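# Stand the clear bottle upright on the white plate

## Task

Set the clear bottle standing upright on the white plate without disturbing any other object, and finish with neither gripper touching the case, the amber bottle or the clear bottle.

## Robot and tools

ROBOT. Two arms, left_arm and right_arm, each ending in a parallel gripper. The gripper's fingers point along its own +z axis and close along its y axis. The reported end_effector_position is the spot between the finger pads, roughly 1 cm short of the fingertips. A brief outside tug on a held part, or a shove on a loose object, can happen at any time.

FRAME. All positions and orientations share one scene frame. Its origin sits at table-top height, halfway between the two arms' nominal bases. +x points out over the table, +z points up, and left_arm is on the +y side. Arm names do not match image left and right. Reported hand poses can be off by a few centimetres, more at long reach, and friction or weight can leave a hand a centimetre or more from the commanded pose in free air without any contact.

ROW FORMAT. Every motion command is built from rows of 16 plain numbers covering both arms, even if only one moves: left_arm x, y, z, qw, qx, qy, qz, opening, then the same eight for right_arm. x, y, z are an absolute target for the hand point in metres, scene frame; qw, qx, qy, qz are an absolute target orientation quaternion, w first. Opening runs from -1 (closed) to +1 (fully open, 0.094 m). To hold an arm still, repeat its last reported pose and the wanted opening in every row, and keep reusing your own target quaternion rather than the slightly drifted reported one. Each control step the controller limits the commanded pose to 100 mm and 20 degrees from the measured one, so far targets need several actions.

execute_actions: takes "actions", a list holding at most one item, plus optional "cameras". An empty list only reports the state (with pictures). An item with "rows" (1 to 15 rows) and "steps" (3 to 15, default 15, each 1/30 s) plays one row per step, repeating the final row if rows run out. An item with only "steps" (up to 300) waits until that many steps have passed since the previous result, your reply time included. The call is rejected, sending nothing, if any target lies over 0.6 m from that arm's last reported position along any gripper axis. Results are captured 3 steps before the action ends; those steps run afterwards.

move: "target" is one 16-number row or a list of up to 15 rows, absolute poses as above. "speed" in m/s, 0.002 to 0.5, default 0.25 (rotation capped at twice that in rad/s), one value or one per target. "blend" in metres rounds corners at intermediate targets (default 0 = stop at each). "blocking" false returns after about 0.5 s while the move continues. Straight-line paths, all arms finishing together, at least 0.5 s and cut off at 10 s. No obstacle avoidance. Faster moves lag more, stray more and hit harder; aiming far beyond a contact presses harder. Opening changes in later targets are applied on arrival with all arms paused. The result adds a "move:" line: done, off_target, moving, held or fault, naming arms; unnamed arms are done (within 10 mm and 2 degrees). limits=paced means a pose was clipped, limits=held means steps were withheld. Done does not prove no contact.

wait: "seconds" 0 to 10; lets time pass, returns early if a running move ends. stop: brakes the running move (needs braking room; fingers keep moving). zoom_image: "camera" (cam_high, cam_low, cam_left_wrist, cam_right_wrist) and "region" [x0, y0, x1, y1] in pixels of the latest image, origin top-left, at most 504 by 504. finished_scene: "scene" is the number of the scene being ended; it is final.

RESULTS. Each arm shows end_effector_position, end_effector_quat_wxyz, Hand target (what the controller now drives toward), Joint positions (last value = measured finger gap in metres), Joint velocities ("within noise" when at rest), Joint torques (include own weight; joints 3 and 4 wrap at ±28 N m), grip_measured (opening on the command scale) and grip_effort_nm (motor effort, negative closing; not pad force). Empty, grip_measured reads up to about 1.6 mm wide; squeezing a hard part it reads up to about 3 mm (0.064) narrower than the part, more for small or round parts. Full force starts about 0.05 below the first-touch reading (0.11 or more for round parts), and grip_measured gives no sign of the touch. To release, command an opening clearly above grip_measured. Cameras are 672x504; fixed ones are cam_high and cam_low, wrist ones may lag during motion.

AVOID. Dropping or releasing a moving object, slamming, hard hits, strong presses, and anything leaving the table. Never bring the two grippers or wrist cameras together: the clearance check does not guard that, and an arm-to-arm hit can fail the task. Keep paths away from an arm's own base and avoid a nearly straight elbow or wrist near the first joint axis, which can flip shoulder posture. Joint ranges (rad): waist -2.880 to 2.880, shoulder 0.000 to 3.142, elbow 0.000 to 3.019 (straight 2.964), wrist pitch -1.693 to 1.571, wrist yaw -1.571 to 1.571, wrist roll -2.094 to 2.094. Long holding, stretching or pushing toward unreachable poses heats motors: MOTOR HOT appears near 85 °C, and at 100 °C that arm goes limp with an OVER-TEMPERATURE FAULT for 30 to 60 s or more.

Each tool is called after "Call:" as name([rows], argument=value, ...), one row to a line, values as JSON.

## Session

Call:
execute_actions(actions=[])

Call:
zoom_image(camera="cam_high", region=[230, 210, 410, 350])

Scene clock: 0.00 s of 4110.00 s.
left_arm: end_effector_position=(+0.5319, +0.3113, +0.3917) grip_measured=+1.000 grip_effort_nm=n/a end_effector_quat_wxyz=(+0.404, -0.383, +0.808, +0.193) | right_arm: end_effector_position=(+0.6599, -0.7598, +0.3297) grip_measured=+1.000 grip_effort_nm=n/a end_effector_quat_wxyz=(+0.718, -0.009, +0.686, +0.118)
Joint positions: left_arm=[-0.097 1.312 1.349 -0.966 -0.725 -0.723 0.094] | right_arm=[-0.678 2.024 1.616 0.497 -0.87 0.217 0.094]
Joint velocities: within noise
Joint torques (N m): no reading
Motor temperatures (°C): left_arm=[29 27 30 28 29 25 28] | right_arm=[28 30 29 27 28 26 27]
Heat: left arm: hottest elbow 30 °C; right arm: hottest shoulder 30 °C.
Hand target: left_arm +0.5356, +0.3110, +0.4110; +0.420, -0.388, +0.800, +0.183 | right_arm +0.6626, -0.7621, +0.3457; +0.726, -0.018, +0.679, +0.110
camera_calibration:
cam_left_wrist: T_world_to_cam=[[0.786345, -0.617782, -0.00251914, -0.222551], [-0.538333, -0.683207, -0.493382, 0.733606], [0.303082, 0.389325, -0.869809, 0.14429], [0, 0, 0, 1]] pos_world=[0.526195, 0.307541, 0.486892]
cam_right_wrist: T_world_to_cam=[[0.176455, -0.97299, -0.148843, -0.805371], [-0.387332, 0.0703783, -0.91925, 0.650661], [0.904896, 0.219858, -0.364451, -0.220191], [0, 0, 0, 1]] pos_world=[0.593384, -0.780999, 0.397997]

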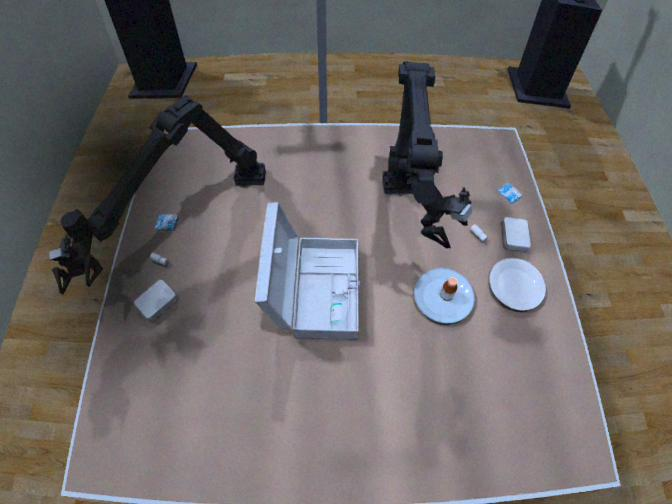

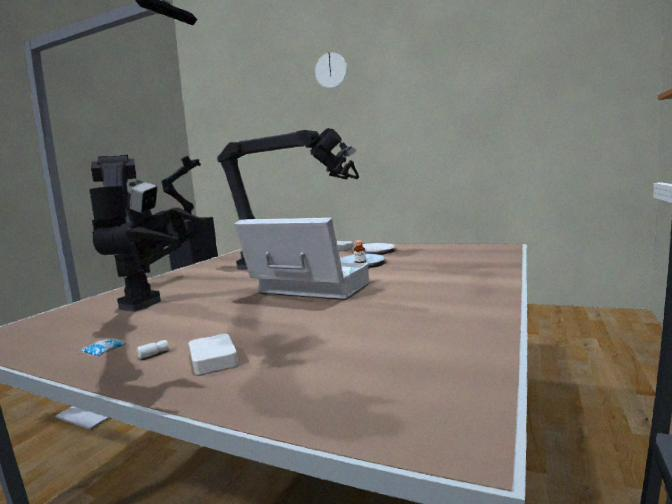

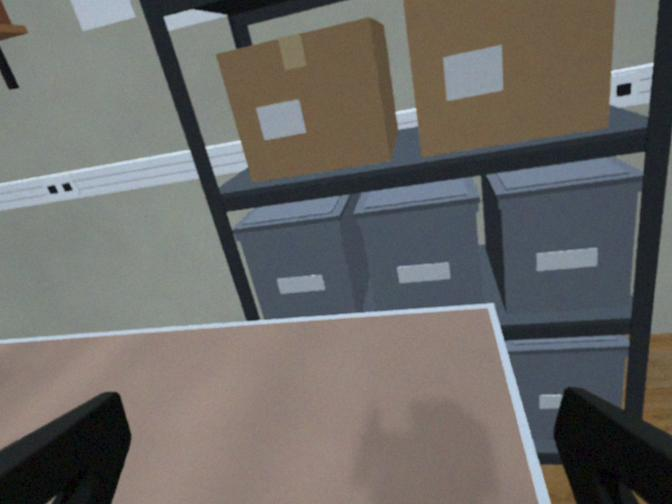

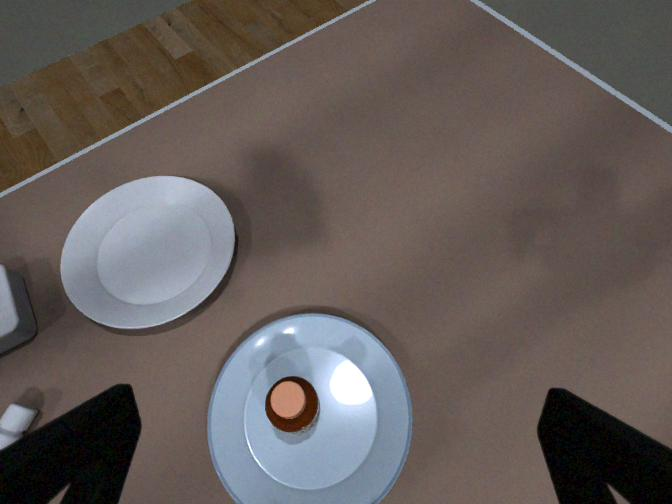

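Scaled by 2.800 from the camera's 672x504 image, which has a finer 960x720 frame.

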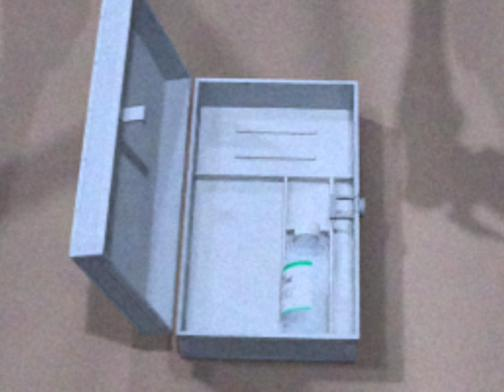

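Call:
move(target=[0.6,0.012,0.2,0.104,0.035,0.994,-0.004,0.55,0.6599,-0.7598,0.3297,0.718,-0.009,0.686,0.118,1], speed=0.5, cameras=["cam_right_wrist"])

Scene clock: 3.13 s of 4110.00 s.
left_arm: end_effector_position=(+0.5853, +0.0210, +0.1666) grip_measured=+0.553 grip_effort_nm=-0.159 end_effector_quat_wxyz=(+0.074, +0.029, +0.997, +0.009) | right_arm: end_effector_position=(+0.6599, -0.7598, +0.3297) grip_measured=+1.000 grip_effort_nm=0.007 end_effector_quat_wxyz=(+0.718, -0.009, +0.686, +0.118)
Joint positions: left_arm=[-0.406 1.857 1.617 -1.199 -0.071 -0.336 0.073] | right_arm=[-0.678 2.024 1.616 0.497 -0.87 0.217 0.094]
Joint velocities: within noise
Joint torques (N m): left_arm=[-0.91 -20.66 12.3 0.35 0.08 0.22] | right_arm=[0.44 -17.2 11.3 2.41 0.03 0.06]
Motor temperatures (°C): left_arm=[29 27 31 28 29 25 28] | right_arm=[28 30 30 27 28 26 27]
Heat: left arm: hottest elbow 31 °C; right arm: hottest shoulder 30 °C.
Hand target: left_arm +0.5983, +0.0126, +0.2001; +0.104, +0.035, +0.994, -0.004 | right_arm +0.6599, -0.7597, +0.3297; +0.718, -0.009, +0.686, +0.118
Off the commanded pose: left_arm 0.038 m, 4 deg | right_arm 0.000 m, 0 deg.
Kept back: nothing.
move: off_target (left_arm)
camera_calibration:
cam_right_wrist: T_world_to_cam=[[0.176455, -0.97299, -0.148843, -0.805371], [-0.387332, 0.0703783, -0.91925, 0.650661], [0.904896, 0.219858, -0.364451, -0.220191], [0, 0, 0, 1]] pos_world=[0.593384, -0.780999, 0.397997]
Images, in order (width x height): cam_right_wrist 672x504.

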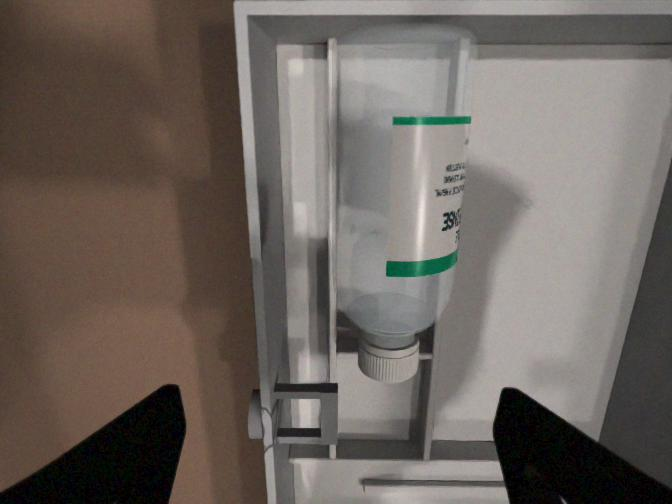

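Call:
move(target=[0.615,-0.01,0.132,0.104,0.035,0.994,-0.004,0.5,0.6599,-0.7598,0.3297,0.718,-0.009,0.686,0.118,1], speed=0.3, cameras=["cam_right_wrist"])

Scene clock: 4.23 s of 4110.00 s.
left_arm: end_effector_position=(+0.6044, +0.0016, +0.1095) grip_measured=+0.503 grip_effort_nm=-0.168 end_effector_quat_wxyz=(+0.077, +0.036, +0.996, +0.007) | right_arm: end_effector_position=(+0.6599, -0.7598, +0.3297) grip_measured=+1.000 grip_effort_nm=0.012 end_effector_quat_wxyz=(+0.718, -0.009, +0.686, +0.118)
Joint positions: left_arm=[-0.423 1.96 1.617 -1.089 -0.071 -0.337 0.071] | right_arm=[-0.678 2.024 1.616 0.497 -0.87 0.217 0.094]
Joint velocities: within noise
Joint torques (N m): left_arm=[-1.38 -21.71 9.96 1.22 -0.09 -0.02] | right_arm=[0.38 -17.14 11.32 2.41 0.03 0.06]
Motor temperatures (°C): left_arm=[29 27 31 28 29 25 28] | right_arm=[28 31 30 27 28 26 27]
Heat: left arm: hottest elbow 31 °C; right arm: hottest shoulder 31 °C.
Hand target: left_arm +0.6143, -0.0096, +0.1321; +0.104, +0.035, +0.994, -0.004 | right_arm +0.6599, -0.7597, +0.3297; +0.718, -0.009, +0.686, +0.118
Off the commanded pose: left_arm 0.027 m, 3 deg | right_arm 0.000 m, 0 deg.
Kept back: nothing.
move: off_target (left_arm)
camera_calibration:
cam_right_wrist: T_world_to_cam=[[0.176455, -0.97299, -0.148843, -0.805371], [-0.387332, 0.0703783, -0.91925, 0.650661], [0.904896, 0.219858, -0.364451, -0.220191], [0, 0, 0, 1]] pos_world=[0.593384, -0.780999, 0.397997]
Images, in order (width x height): cam_right_wrist 672x504.

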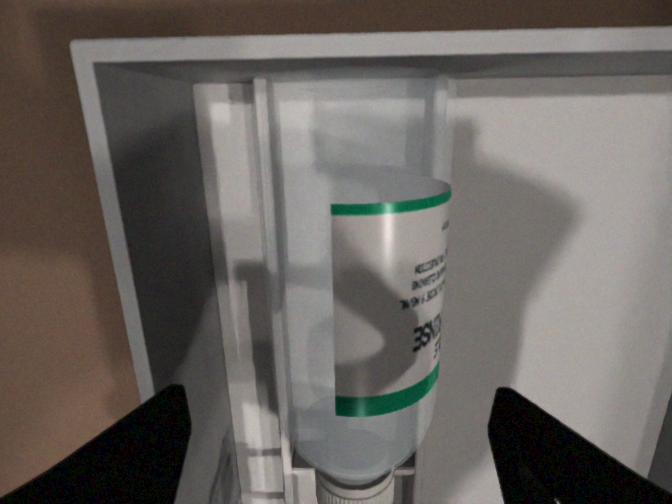

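Call:
move([
  [0.614,-0.015,0.067,0.104,0.035,0.994,-0.004,0.5,0.6599,-0.7598,0.3297,0.718,-0.009,0.686,0.118,1],
  [0.614,-0.015,0.067,0.104,0.035,0.994,-0.004,-0.15,0.6599,-0.7598,0.3297,0.718,-0.009,0.686,0.118,1],
  [0.61,-0.01,0.16,0.104,0.035,0.994,-0.004,-0.15,0.6599,-0.7598,0.3297,0.718,-0.009,0.686,0.118,1],
], speed=0.17, cameras=["cam_right_wrist","cam_high"])

Scene clock: 7.00 s of 4110.00 s.
left_arm: end_effector_position=(+0.5910, +0.0027, +0.1198) grip_measured=+0.177 grip_effort_nm=-1.033 end_effector_quat_wxyz=(+0.066, +0.035, +0.997, +0.012) | right_arm: end_effector_position=(+0.6599, -0.7598, +0.3297) grip_measured=+1.000 grip_effort_nm=0.007 end_effector_quat_wxyz=(+0.718, -0.009, +0.686, +0.118)
Joint positions: left_arm=[-0.431 1.933 1.606 -1.129 -0.072 -0.349 0.055] | right_arm=[-0.678 2.024 1.616 0.497 -0.87 0.217 0.094]
Joint velocities: within noise
Joint torques (N m): left_arm=[-0.97 -22.12 12.45 0.44 -0.08 0.07] | right_arm=[0.38 -17.2 11.32 2.41 0.03 0.05]
Motor temperatures (°C): left_arm=[29 28 32 28 29 25 28] | right_arm=[28 31 31 27 28 26 27]
Heat: left arm: hottest elbow 32 °C; right arm: hottest shoulder 31 °C.
Hand target: left_arm +0.6078, -0.0090, +0.1604; +0.104, +0.035, +0.994, -0.004 | right_arm +0.6599, -0.7597, +0.3297; +0.718, -0.009, +0.686, +0.118
Off the commanded pose: left_arm 0.046 m, 5 deg | right_arm 0.000 m, 0 deg.
Kept back: nothing.
move: off_target (left_arm); target 2's new opening was sent with left_arm's hand 0.015 m and 2 deg from that target
camera_calibration:
cam_right_wrist: T_world_to_cam=[[0.176455, -0.97299, -0.148843, -0.805371], [-0.387332, 0.0703783, -0.91925, 0.650661], [0.904896, 0.219858, -0.364451, -0.220191], [0, 0, 0, 1]] pos_world=[0.593384, -0.780999, 0.397997]
Images, in order (width x height): cam_high 672x504, cam_right_wrist 672x504.

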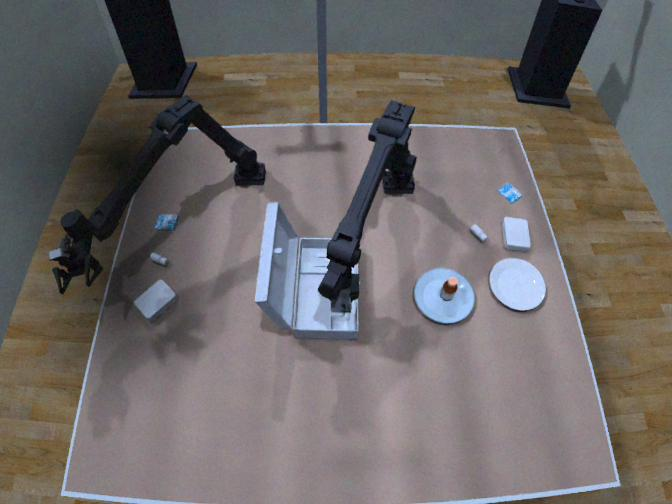

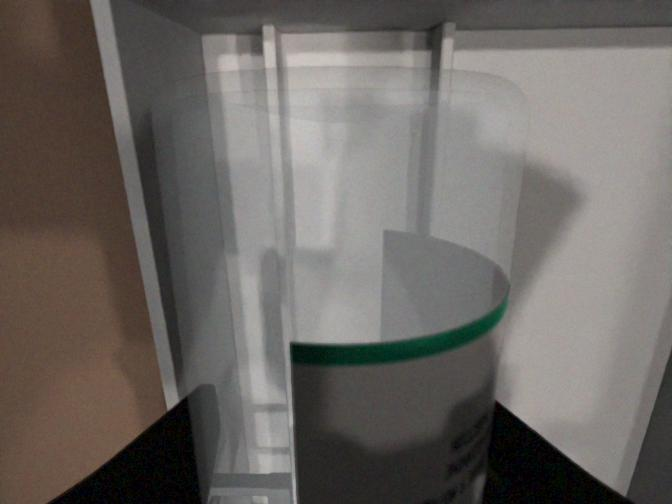

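Call:
move([
  [0.59,0.01,0.24,0.104,0.035,0.994,-0.004,-0.15,0.6599,-0.7598,0.3297,0.718,-0.009,0.686,0.118,1],
  [0.42,0.215,0.22,0.0555,0.705,0.705,-0.0555,-0.15,0.6599,-0.7598,0.3297,0.718,-0.009,0.686,0.118,1],
  [0.42,0.215,0.08,0.0555,0.705,0.705,-0.0555,-0.15,0.6599,-0.7598,0.3297,0.718,-0.009,0.686,0.118,1],
], speed=[0.3,0.45,0.25], blend=0.02, cameras=["cam_right_wrist","cam_high","cam_low"])

Call:
zoom_image(camera="cam_high", region=[330, 190, 460, 310])

Scene clock: 10.47 s of 4110.00 s.
left_arm: end_effector_position=(+0.4080, +0.2133, +0.0655) grip_measured=+0.179 grip_effort_nm=-1.033 end_effector_quat_wxyz=(+0.035, +0.702, +0.707, -0.071) | right_arm: end_effector_position=(+0.6599, -0.7598, +0.3297) grip_measured=+1.000 grip_effort_nm=0.012 end_effector_quat_wxyz=(+0.718, -0.009, +0.686, +0.118)
Joint positions: left_arm=[-0.014 1.553 0.916 -0.984 0.15 1.562 0.055] | right_arm=[-0.678 2.024 1.616 0.497 -0.87 0.217 0.094]
Joint velocities: within noise
Joint torques (N m): left_arm=[-0.03 -14.21 7.5 0.65 0.52 0.22] | right_arm=[0.38 -17.26 11.32 2.41 0.03 0.05]
Motor temperatures (°C): left_arm=[29 28 33 28 29 25 28] | right_arm=[28 31 32 27 28 26 27]
Heat: left arm: hottest elbow 33 °C; right arm: hottest elbow 32 °C.
Hand target: left_arm +0.4197, +0.2150, +0.0801; +0.055, +0.705, +0.705, -0.055 | right_arm +0.6599, -0.7597, +0.3297; +0.718, -0.009, +0.686, +0.118
Off the commanded pose: left_arm 0.019 m, 3 deg | right_arm 0.000 m, 0 deg.
Kept back: nothing.
move: off_target (left_arm)
camera_calibration:
cam_right_wrist: T_world_to_cam=[[0.176455, -0.97299, -0.148843, -0.805371], [-0.387332, 0.0703783, -0.91925, 0.650661], [0.904896, 0.219858, -0.364451, -0.220191], [0, 0, 0, 1]] pos_world=[0.593384, -0.780999, 0.397997]
Images, in order (width x height): cam_high 672x504, cam_low 672x504, cam_right_wrist 672x504.

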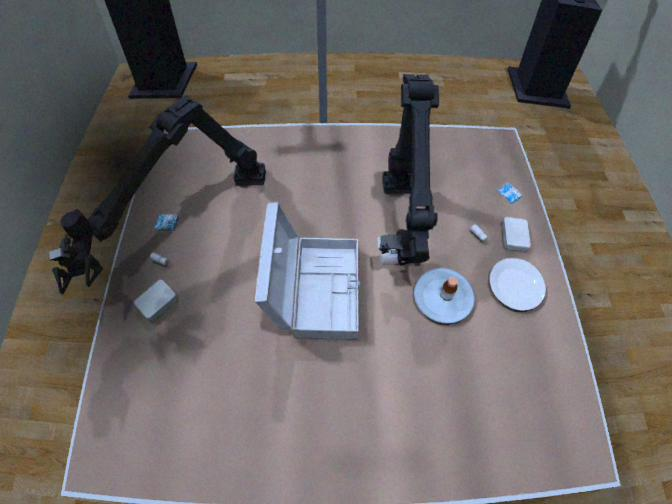

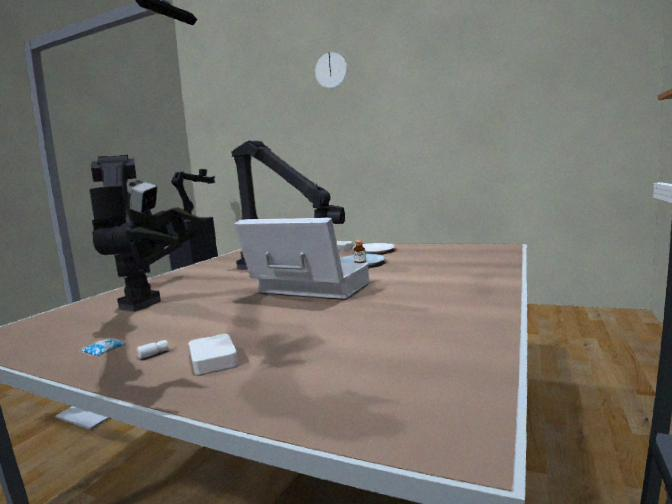

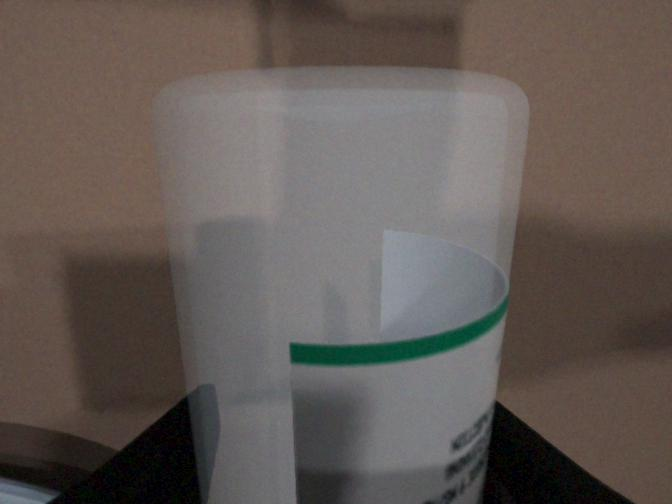

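Scaled by 3.877 from the camera's 672x504 image, which has a finer 960x720 frame.

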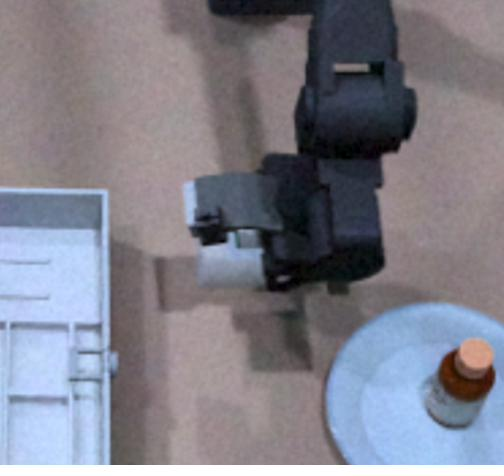

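Call:
move([
  [0.42,0.215,0.041,0.0555,0.705,0.705,-0.0555,-0.15,0.6599,-0.7598,0.3297,0.718,-0.009,0.686,0.118,1],
  [0.42,0.215,0.041,0.0555,0.705,0.705,-0.0555,0.3,0.6599,-0.7598,0.3297,0.718,-0.009,0.686,0.118,1],
  [0.42,0.215,0.045,0.0555,0.705,0.705,-0.0555,0.6,0.6599,-0.7598,0.3297,0.718,-0.009,0.686,0.118,1],
  [0.425,0.215,0.15,0.0555,0.705,0.705,-0.0555,0.6,0.6599,-0.7598,0.3297,0.718,-0.009,0.686,0.118,1],
  [0.425,0.215,0.17,0.01,-0.707,0.707,0.01,0.6,0.6599,-0.7598,0.3297,0.718,-0.009,0.686,0.118,1],
], speed=[0.07,0.1,0.1,0.2,0.5], blend=[0,0,0,0.02,0], cameras=["cam_right_wrist","cam_high"])

Call:
zoom_image(camera="cam_high", region=[330, 190, 460, 310])

Scene clock: 17.97 s of 4110.00 s.
left_arm: end_effector_position=(+0.4312, +0.2161, +0.1757) grip_measured=+0.597 grip_effort_nm=0.154 end_effector_quat_wxyz=(+0.679, -0.688, +0.155, -0.203) | right_arm: end_effector_position=(+0.6599, -0.7598, +0.3297) grip_measured=+1.000 grip_effort_nm=0.012 end_effector_quat_wxyz=(+0.718, -0.009, +0.686, +0.118)
Joint positions: left_arm=[-0.513 1.809 0.938 -1.678 -1.58 2.093 0.075] | right_arm=[-0.678 2.024 1.616 0.497 -0.87 0.217 0.094]
Joint velocities: within noise
Joint torques (N m): left_arm=[-1.44 -12.28 2.41 -1.51 -0.67 0.27] | right_arm=[0.44 -17.26 11.33 2.43 0.03 0.05]
Motor temperatures (°C): left_arm=[29 28 33 28 29 25 28] | right_arm=[28 32 33 27 28 26 27]
Heat: left arm: hottest elbow 33 °C; right arm: hottest elbow 33 °C.
Hand target: left_arm +0.4247, +0.2148, +0.1699; +0.684, -0.682, +0.179, -0.191 | right_arm +0.6599, -0.7597, +0.3297; +0.718, -0.009, +0.686, +0.118
Off the commanded pose: left_arm 0.009 m, 106 deg; orientation clipped | right_arm 0.000 m, 0 deg.
joint sent to its limit (left arm) — joint 4 (wrist pitch), lower limit; joint 5 (wrist yaw), lower limit; joint 6 (wrist roll), upper limit.
Kept back: nothing.
move: off_target (left_arm); target 2's new opening was sent with left_arm's hand 0.012 m and 2 deg from that target; target 3's new opening was sent with left_arm's hand 0.014 m and 2 deg from that target; limits=paced
camera_calibration:
cam_right_wrist: T_world_to_cam=[[0.176455, -0.97299, -0.148843, -0.805371], [-0.387332, 0.0703783, -0.91925, 0.650661], [0.904896, 0.219858, -0.364451, -0.220191], [0, 0, 0, 1]] pos_world=[0.593384, -0.780999, 0.397997]
Images, in order (width x height): cam_high 672x504, cam_right_wrist 672x504.

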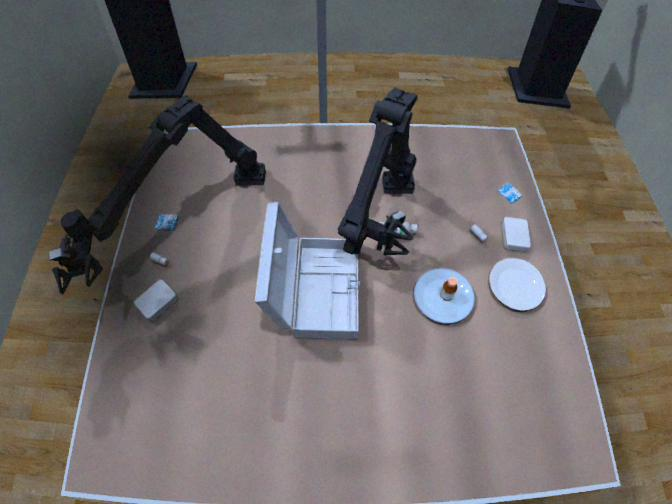

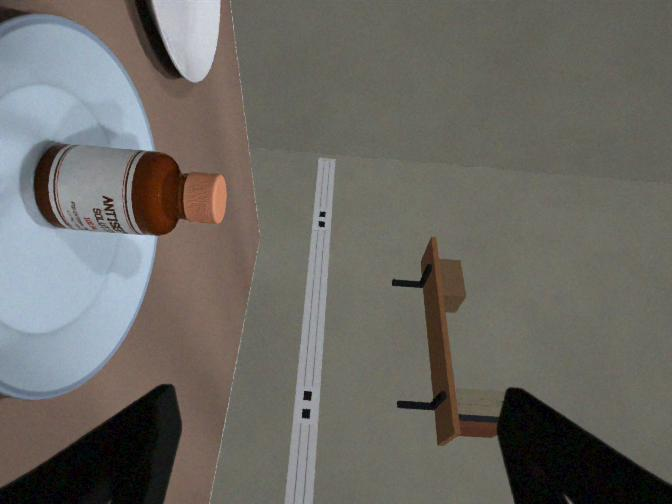

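Scaled by 3.877 from the camera's 672x504 image, which has a finer 960x720 frame.

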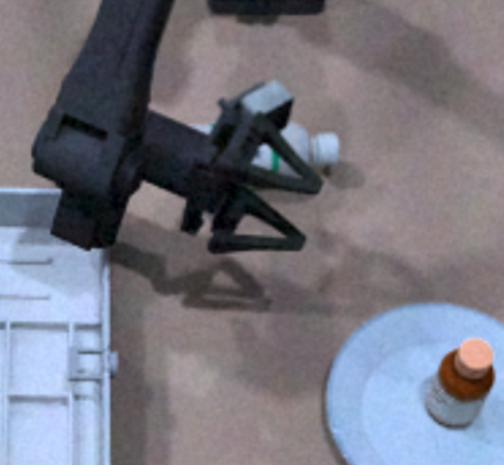

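Call:
move([
  [0.43,0.22,0.27,0.354,-0.354,0.854,0.146,0.6,0.6599,-0.7598,0.3297,0.718,-0.009,0.686,0.118,1],
  [0.38,0.19,0.24,0.05,-0.55,0.833,0.03,0.6,0.6599,-0.7598,0.3297,0.718,-0.009,0.686,0.118,1],
], speed=0.5, cameras=["cam_right_wrist","cam_high"])

Call:
zoom_image(camera="cam_high", region=[330, 190, 460, 310])

Scene clock: 21.57 s of 4110.00 s.
left_arm: end_effector_position=(+0.3813, +0.1926, +0.2333) grip_measured=+0.597 grip_effort_nm=0.149 end_effector_quat_wxyz=(+0.645, -0.688, +0.155, -0.296) | right_arm: end_effector_position=(+0.6599, -0.7598, +0.3297) grip_measured=+1.000 grip_effort_nm=0.007 end_effector_quat_wxyz=(+0.718, -0.009, +0.686, +0.118)
Joint positions: left_arm=[-0.652 1.545 0.812 -1.678 -1.581 2.093 0.075] | right_arm=[-0.678 2.024 1.616 0.497 -0.87 0.217 0.094]
Joint velocities: within noise
Joint torques (N m): left_arm=[-1.38 -11.46 5.03 -1.33 -0.71 0.28] | right_arm=[0.44 -17.2 11.32 2.43 0.03 0.05]
Motor temperatures (°C): left_arm=[29 29 33 28 29 25 28] | right_arm=[28 33 33 27 28 26 27]
Heat: left arm: hottest elbow 33 °C; right arm: hottest shoulder 33 °C.
Hand target: left_arm +0.3797, +0.1898, +0.2392; +0.645, -0.685, +0.161, -0.299 | right_arm +0.6599, -0.7597, +0.3297; +0.718, -0.009, +0.686, +0.118
Off the commanded pose: left_arm 0.007 m, 116 deg; orientation clipped | right_arm 0.000 m, 0 deg.
joint sent to its limit (left arm) — joint 4 (wrist pitch), lower limit; joint 5 (wrist yaw), lower limit; joint 6 (wrist roll), upper limit.
Kept back: nothing.
move: off_target (left_arm); limits=paced
camera_calibration:
cam_right_wrist: T_world_to_cam=[[0.176455, -0.97299, -0.148843, -0.805371], [-0.387332, 0.0703783, -0.91925, 0.650661], [0.904896, 0.219858, -0.364451, -0.220191], [0, 0, 0, 1]] pos_world=[0.593384, -0.780999, 0.397997]
Images, in order (width x height): cam_high 672x504, cam_right_wrist 672x504.

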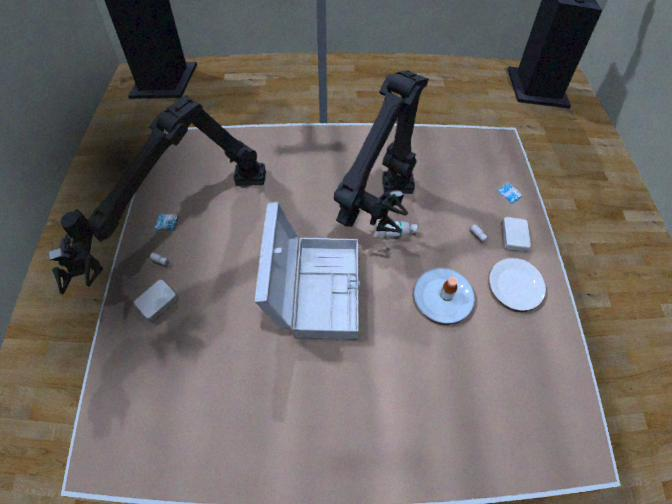

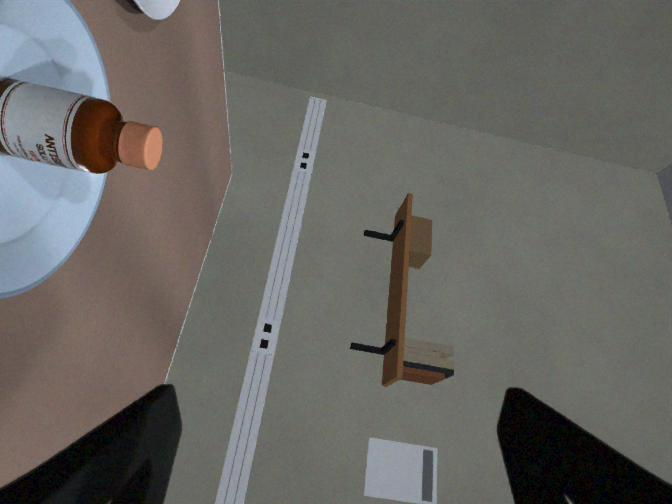

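Scaled by 3.877 from the camera's 672x504 image, which has a finer 960x720 frame.

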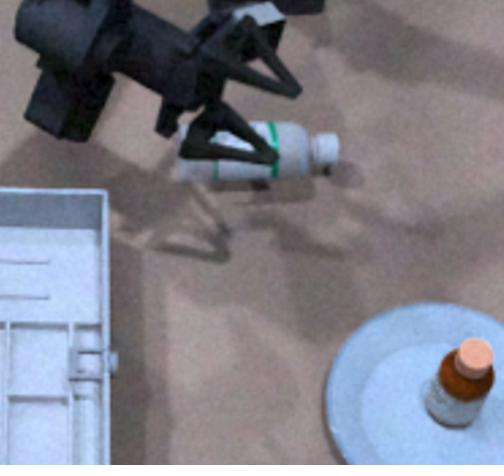

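Call:
move([
  [0.38,0.2,0.22,0,0.98,0.199,0,0.5,0.6599,-0.7598,0.3297,0.718,-0.009,0.686,0.118,1],
  [0.37,0.21,0.22,0,0.643,0.766,0,0.5,0.6599,-0.7598,0.3297,0.718,-0.009,0.686,0.118,1],
  [0.34,0.216,0.2,0,0,1,0,0.5,0.6599,-0.7598,0.3297,0.718,-0.009,0.686,0.118,1],
  [0.31,0.216,0.16,0,-0.7,0.714,0,0.5,0.6599,-0.7598,0.3297,0.718,-0.009,0.686,0.118,1],
], speed=0.5, blend=[0,0.01,0.01,0], cameras=["cam_right_wrist","cam_high"])

Scene clock: 28.83 s of 4110.00 s.
left_arm: end_effector_position=(+0.3070, +0.2153, +0.1562) grip_measured=+0.503 grip_effort_nm=-0.173 end_effector_quat_wxyz=(+0.009, +0.695, -0.719, -0.008) | right_arm: end_effector_position=(+0.6599, -0.7598, +0.3297) grip_measured=+1.000 grip_effort_nm=0.007 end_effector_quat_wxyz=(+0.718, -0.009, +0.686, +0.118)
Joint positions: left_arm=[-0.099 1.135 0.798 -1.258 0.004 -1.628 0.071] | right_arm=[-0.678 2.024 1.616 0.497 -0.87 0.217 0.094]
Joint velocities: within noise
Joint torques (N m): left_arm=[-0.56 -8 7.57 0.77 -0.25 -0.03] | right_arm=[0.44 -17.14 11.32 2.43 0.03 0.05]
Motor temperatures (°C): left_arm=[29 29 34 28 29 25 28] | right_arm=[28 34 34 27 28 26 27]
Heat: left arm: hottest elbow 34 °C; right arm: hottest shoulder 34 °C.
Hand target: left_arm +0.3099, +0.2160, +0.1600; +0.000, +0.700, -0.714, +0.000 | right_arm +0.6599, -0.7597, +0.3297; +0.718, -0.009, +0.686, +0.118
Off the commanded pose: left_arm 0.005 m, 2 deg | right_arm 0.000 m, 0 deg.
Kept back: nothing.
move: done; limits=paced
camera_calibration:
cam_right_wrist: T_world_to_cam=[[0.176455, -0.97299, -0.148843, -0.805371], [-0.387332, 0.0703783, -0.91925, 0.650661], [0.904896, 0.219858, -0.364451, -0.220191], [0, 0, 0, 1]] pos_world=[0.593384, -0.780999, 0.397997]
Images, in order (width x height): cam_high 672x504, cam_right_wrist 672x504.

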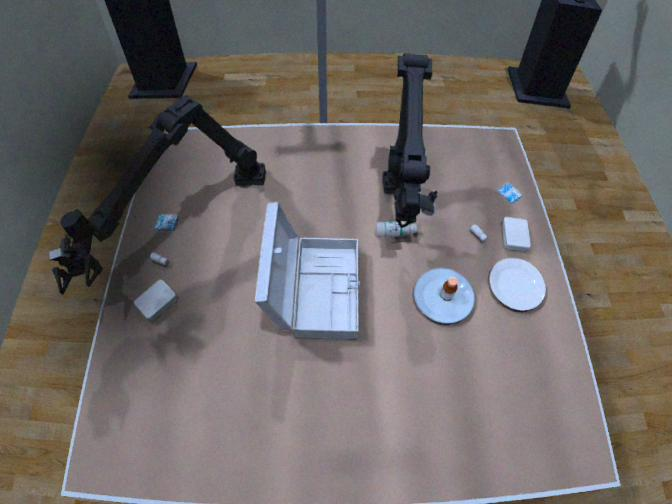

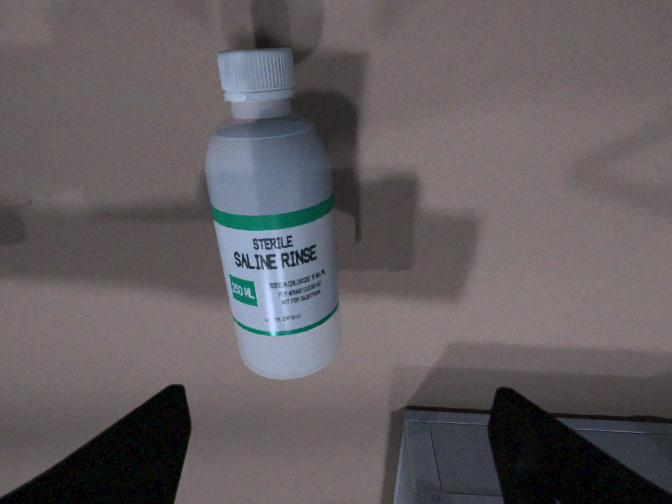

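Call:
move([
  [0.276,0.208,0.09,0,-0.755,0.656,0,0.5,0.6599,-0.7598,0.3297,0.718,-0.009,0.686,0.118,1],
  [0.276,0.208,0.039,0,-0.755,0.656,0,0.5,0.6599,-0.7598,0.3297,0.718,-0.009,0.686,0.118,1],
  [0.276,0.208,0.039,0,-0.755,0.656,0,-0.15,0.6599,-0.7598,0.3297,0.718,-0.009,0.686,0.118,1],
  [0.3,0.25,0.2,0,-0.755,0.656,0,-0.15,0.6599,-0.7598,0.3297,0.718,-0.009,0.686,0.118,1],
  [0.45,0.5,0.27,0.684,-0.23,0.649,0.242,-0.15,0.6599,-0.7598,0.3297,0.718,-0.009,0.686,0.118,1],
], speed=[0.3,0.2,0.2,0.4,0.5], blend=[0.01,0,0,0.03,0], cameras=["cam_right_wrist","cam_high","cam_low"])

Scene clock: 33.73 s of 4110.00 s.
left_arm: end_effector_position=(+0.4491, +0.4955, +0.2436) grip_measured=+0.184 grip_effort_nm=-1.033 end_effector_quat_wxyz=(+0.660, -0.237, +0.674, +0.232) | right_arm: end_effector_position=(+0.6599, -0.7598, +0.3297) grip_measured=+1.000 grip_effort_nm=0.007 end_effector_quat_wxyz=(+0.718, -0.009, +0.686, +0.118)
Joint positions: left_arm=[0.468 1.335 0.466 0.849 -0.2 -0.004 0.056] | right_arm=[-0.678 2.024 1.616 0.497 -0.87 0.217 0.094]
Joint velocities: within noise
Joint torques (N m): left_arm=[0.09 -10.34 7.73 3.88 0.16 0.21] | right_arm=[0.38 -17.2 11.33 2.44 0.03 0.06]
Motor temperatures (°C): left_arm=[29 29 34 28 29 25 28] | right_arm=[28 34 35 27 28 26 27]
Heat: left arm: hottest elbow 34 °C; right arm: hottest elbow 35 °C.
Hand target: left_arm +0.4495, +0.4997, +0.2698; +0.684, -0.230, +0.649, +0.242 | right_arm +0.6599, -0.7597, +0.3297; +0.718, -0.009, +0.686, +0.118
Off the commanded pose: left_arm 0.027 m, 4 deg | right_arm 0.000 m, 0 deg.
Kept back: nothing.
move: off_target (left_arm)
camera_calibration:
cam_right_wrist: T_world_to_cam=[[0.176455, -0.97299, -0.148843, -0.805371], [-0.387332, 0.0703783, -0.91925, 0.650661], [0.904896, 0.219858, -0.364451, -0.220191], [0, 0, 0, 1]] pos_world=[0.593384, -0.780999, 0.397997]
Images, in order (width x height): cam_high 672x504, cam_low 672x504, cam_right_wrist 672x504.

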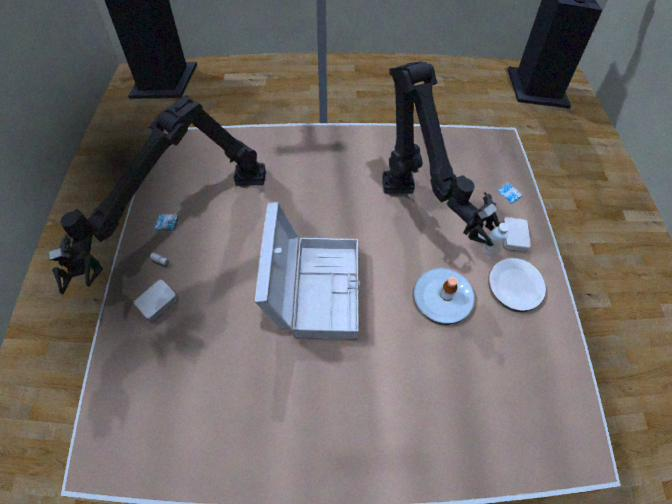

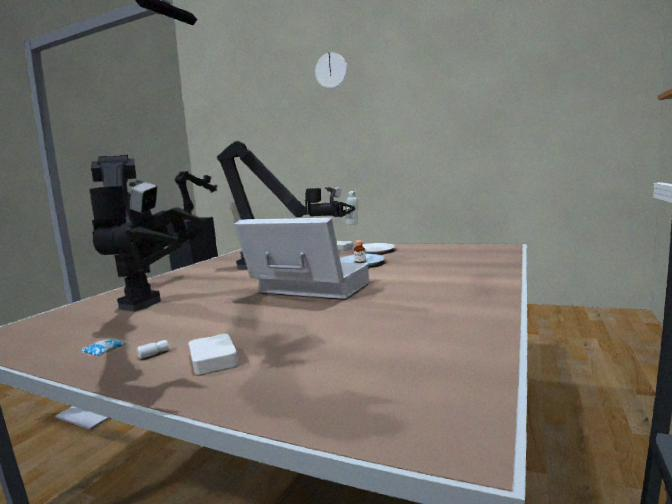

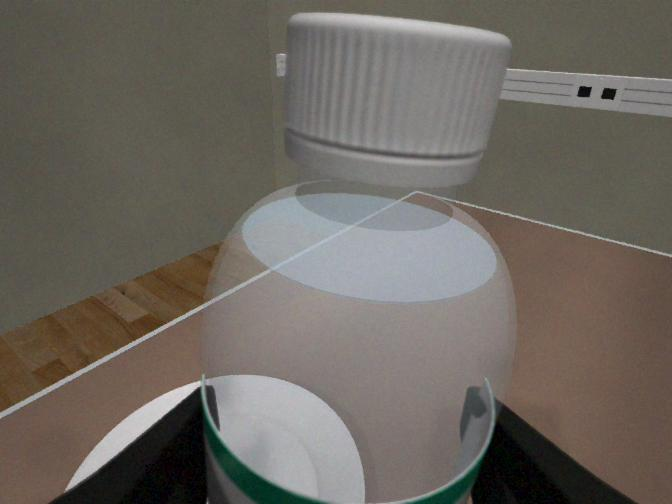

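Call:
move([
  [0.54,0.634,0.19,0.699,-0.27,0.635,0.2,-0.15,0.6599,-0.7598,0.3297,0.718,-0.009,0.686,0.118,1],
  [0.538,0.634,0.145,0.699,-0.27,0.635,0.2,-0.15,0.6599,-0.7598,0.3297,0.718,-0.009,0.686,0.118,1],
], speed=[0.4,0.1], blend=[0.01,0], cameras=["cam_right_wrist","cam_high","cam_low"])

Call:
zoom_image(camera="cam_low", region=[340, 190, 420, 270])

Call:
zoom_image(camera="cam_high", region=[470, 220, 580, 330])

Scene clock: 35.53 s of 4110.00 s.
left_arm: end_effector_position=(+0.5239, +0.6203, +0.1019) grip_measured=+0.184 grip_effort_nm=-1.028 end_effector_quat_wxyz=(+0.659, -0.279, +0.671, +0.193) | right_arm: end_effector_position=(+0.6599, -0.7598, +0.3297) grip_measured=+1.000 grip_effort_nm=0.012 end_effector_quat_wxyz=(+0.718, -0.009, +0.686, +0.118)
Joint positions: left_arm=[0.638 1.997 0.791 1.149 -0.033 -0.111 0.056] | right_arm=[-0.678 2.024 1.616 0.497 -0.87 0.217 0.094]
Joint velocities: within noise
Joint torques (N m): left_arm=[-0.26 -17.96 7.71 3.9 0.15 0] | right_arm=[0.38 -17.2 11.32 2.43 0.02 0.05]
Motor temperatures (°C): left_arm=[29 29 34 28 29 25 28] | right_arm=[28 34 35 27 28 26 27]
Heat: left arm: hottest elbow 34 °C; right arm: hottest elbow 35 °C.
Hand target: left_arm +0.5359, +0.6323, +0.1452; +0.697, -0.269, +0.634, +0.199 | right_arm +0.6599, -0.7597, +0.3297; +0.718, -0.009, +0.686, +0.118
Off the commanded pose: left_arm 0.047 m, 6 deg | right_arm 0.000 m, 0 deg.
Kept back: nothing.
move: off_target (left_arm)
camera_calibration:
cam_right_wrist: T_world_to_cam=[[0.176455, -0.97299, -0.148843, -0.805371], [-0.387332, 0.0703783, -0.91925, 0.650661], [0.904896, 0.219858, -0.364451, -0.220191], [0, 0, 0, 1]] pos_world=[0.593384, -0.780999, 0.397997]
Images, in order (width x height): cam_high 672x504, cam_low 672x504, cam_right_wrist 672x504.

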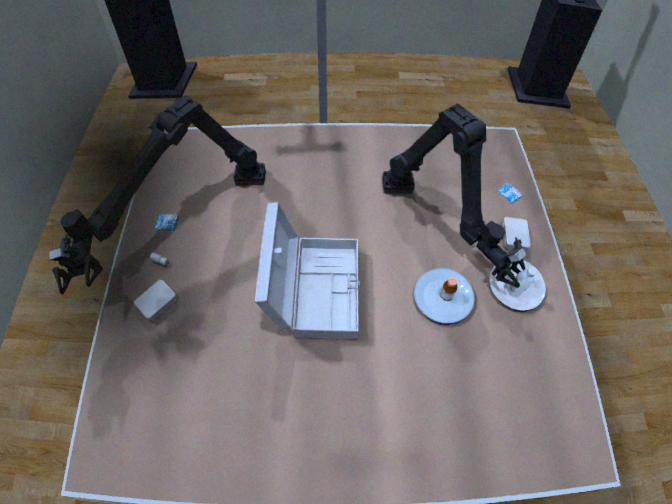

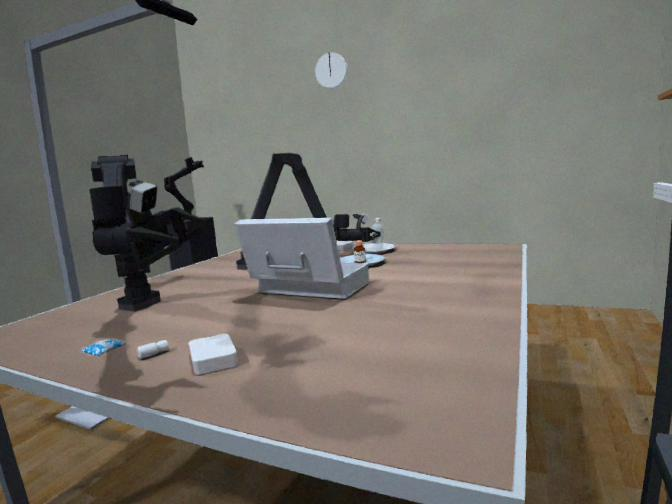

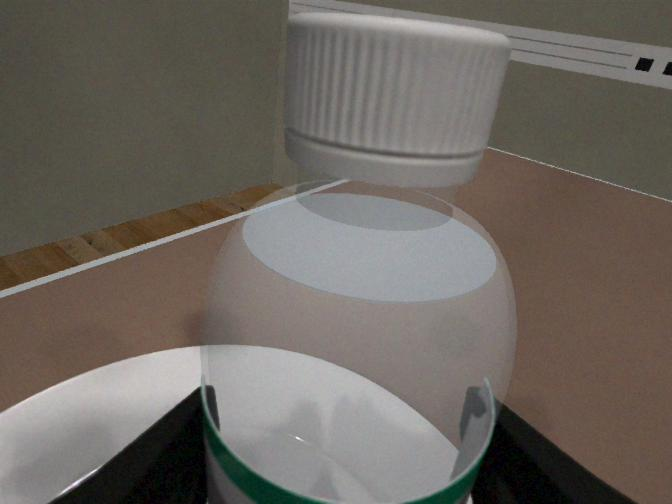

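Scaled by 6.300 from the camera's 672x504 image, which has a finer 960x720 frame.

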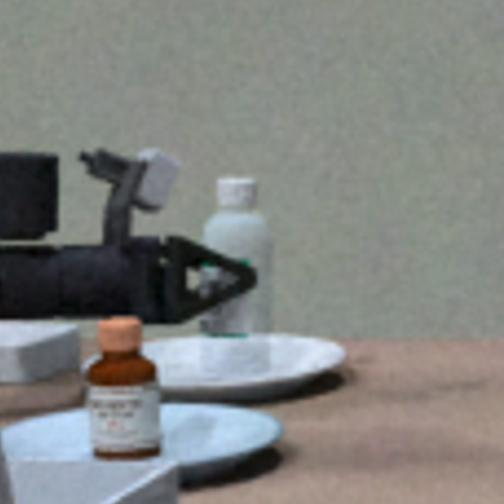

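Scaled by 4.582 from the camera's 672x504 image, which has a finer 960x720 frame.

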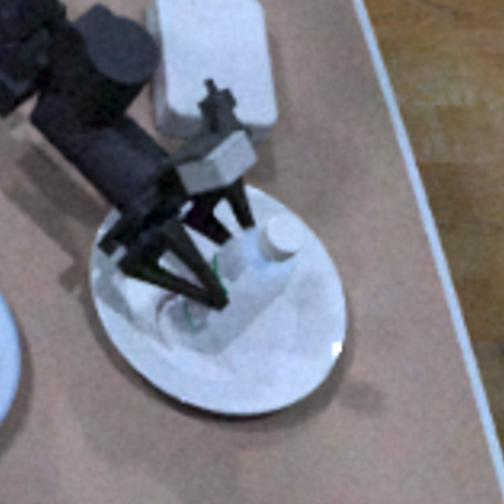

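Call:
move([
  [0.538,0.634,0.127,0.699,-0.27,0.635,0.2,-0.15,0.6599,-0.7598,0.3297,0.718,-0.009,0.686,0.118,1],
], speed=0.07, cameras=["cam_low","cam_right_wrist"])

Call:
zoom_image(camera="cam_low", region=[340, 190, 420, 270])

Scene clock: 36.50 s of 4110.00 s.
left_arm: end_effector_position=(+0.5242, +0.6205, +0.0921) grip_measured=+0.184 grip_effort_nm=-1.038 end_effector_quat_wxyz=(+0.664, -0.278, +0.667, +0.194) | right_arm: end_effector_position=(+0.6599, -0.7598, +0.3297) grip_measured=+1.000 grip_effort_nm=0.007 end_effector_quat_wxyz=(+0.718, -0.009, +0.686, +0.118)
Joint positions: left_arm=[0.638 2.036 0.796 1.195 -0.033 -0.111 0.056] | right_arm=[-0.678 2.024 1.616 0.497 -0.87 0.217 0.094]
Joint velocities: within noise
Joint torques (N m): left_arm=[-0.21 -17.32 7.47 3.75 0.13 0] | right_arm=[0.38 -17.2 11.3 2.41 0.03 0.05]
Motor temperatures (°C): left_arm=[29 29 34 28 29 25 28] | right_arm=[28 34 35 27 28 26 27]
Heat: left arm: hottest elbow 34 °C; right arm: hottest elbow 35 °C.
Hand target: left_arm +0.5362, +0.6326, +0.1273; +0.697, -0.269, +0.634, +0.200 | right_arm +0.6599, -0.7597, +0.3297; +0.718, -0.009, +0.686, +0.118
Off the commanded pose: left_arm 0.040 m, 6 deg | right_arm 0.000 m, 0 deg.
Kept back: nothing.
move: off_target (left_arm)
camera_calibration:
cam_right_wrist: T_world_to_cam=[[0.176455, -0.97299, -0.148843, -0.805371], [-0.387332, 0.0703783, -0.91925, 0.650661], [0.904896, 0.219858, -0.364451, -0.220191], [0, 0, 0, 1]] pos_world=[0.593384, -0.780999, 0.397997]
Images, in order (width x height): cam_low 672x504, cam_right_wrist 672x504.

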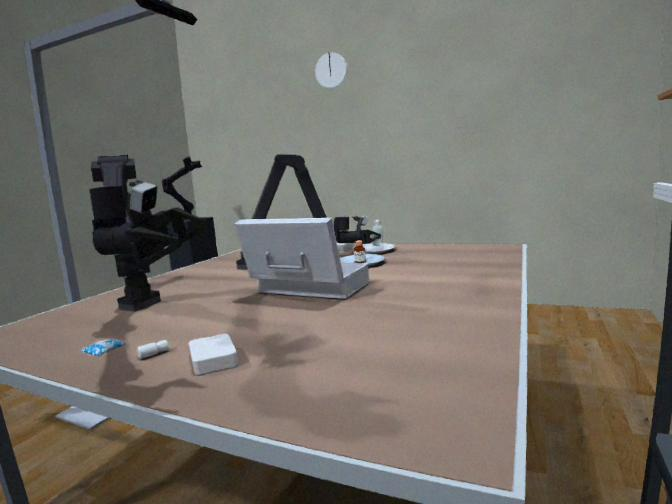

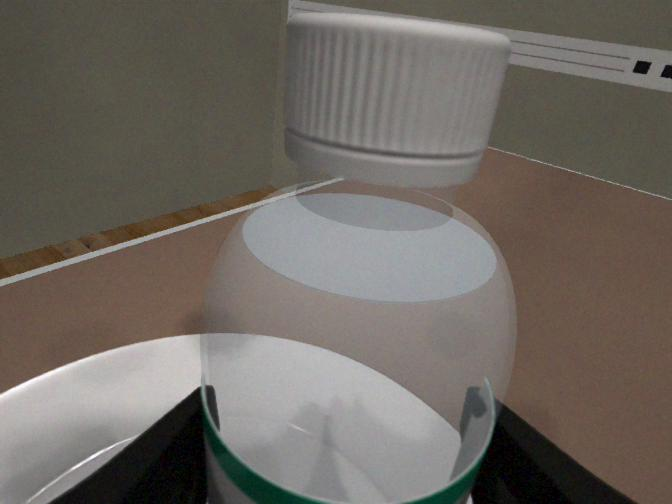

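Scaled by 6.300 from the camera's 672x504 image, which has a finer 960x720 frame.

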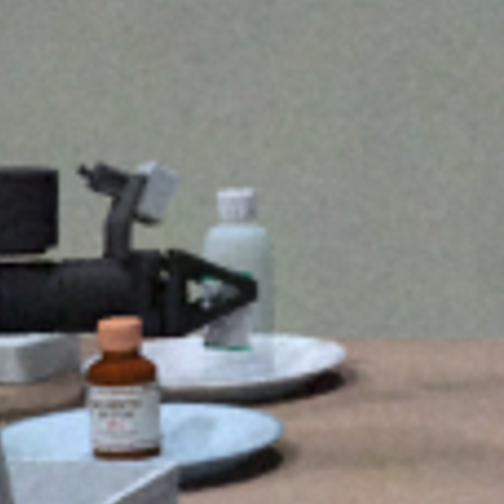

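Call:
move([
  [0.538,0.634,0.109,0.699,-0.27,0.635,0.2,-0.15,0.6599,-0.7598,0.3297,0.718,-0.009,0.686,0.118,1],
  [0.538,0.634,0.112,0.695,-0.271,0.64,0.199,0.3,0.6599,-0.7598,0.3297,0.718,-0.009,0.686,0.118,1],
  [0.538,0.634,0.115,0.695,-0.271,0.64,0.199,0.75,0.6599,-0.7598,0.3297,0.718,-0.009,0.686,0.118,1],
  [0.426,0.543,0.16,0.695,-0.271,0.64,0.199,0.75,0.6599,-0.7598,0.3297,0.718,-0.009,0.686,0.118,1],
], speed=[0.07,0.1,0.1,0.15], cameras=["cam_right_wrist"])

Scene clock: 40.50 s of 4110.00 s.
left_arm: end_effector_position=(+0.4234, +0.5456, +0.1509) grip_measured=+0.747 grip_effort_nm=0.173 end_effector_quat_wxyz=(+0.682, -0.273, +0.648, +0.201) | right_arm: end_effector_position=(+0.6599, -0.7598, +0.3297) grip_measured=+1.000 grip_effort_nm=0.012 end_effector_quat_wxyz=(+0.718, -0.009, +0.686, +0.118)
Joint positions: left_arm=[0.638 1.744 0.429 1.326 -0.038 -0.112 0.082] | right_arm=[-0.678 2.024 1.616 0.497 -0.87 0.217 0.094]
Joint velocities: within noise
Joint torques (N m): left_arm=[-1.26 -11.99 3.47 2.97 -0.18 0.01] | right_arm=[0.38 -17.26 11.3 2.43 0.03 0.06]
Motor temperatures (°C): left_arm=[29 29 34 28 29 25 28] | right_arm=[28 35 36 27 28 26 27]
Heat: left arm: hottest elbow 34 °C; right arm: hottest elbow 36 °C.
Hand target: left_arm +0.4259, +0.5430, +0.1600; +0.693, -0.270, +0.638, +0.198 | right_arm +0.6599, -0.7597, +0.3297; +0.718, -0.009, +0.686, +0.118
Off the commanded pose: left_arm 0.010 m, 2 deg | right_arm 0.000 m, 0 deg.
Kept back: nothing.
move: done; target 2's new opening was sent with left_arm's hand 0.026 m and 3 deg from that target; target 3's new opening was sent with left_arm's hand 0.026 m and 3 deg from that target
camera_calibration:
cam_right_wrist: T_world_to_cam=[[0.176455, -0.97299, -0.148843, -0.805371], [-0.387332, 0.0703783, -0.91925, 0.650661], [0.904896, 0.219858, -0.364451, -0.220191], [0, 0, 0, 1]] pos_world=[0.593384, -0.780999, 0.397997]
Images, in order (width x height): cam_right_wrist 672x504.

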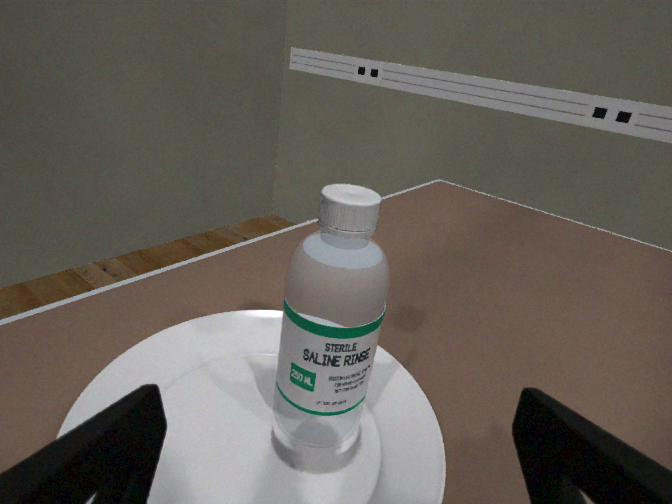

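Call:
finished_scene(scene=2)

The scene is finished: the task was done.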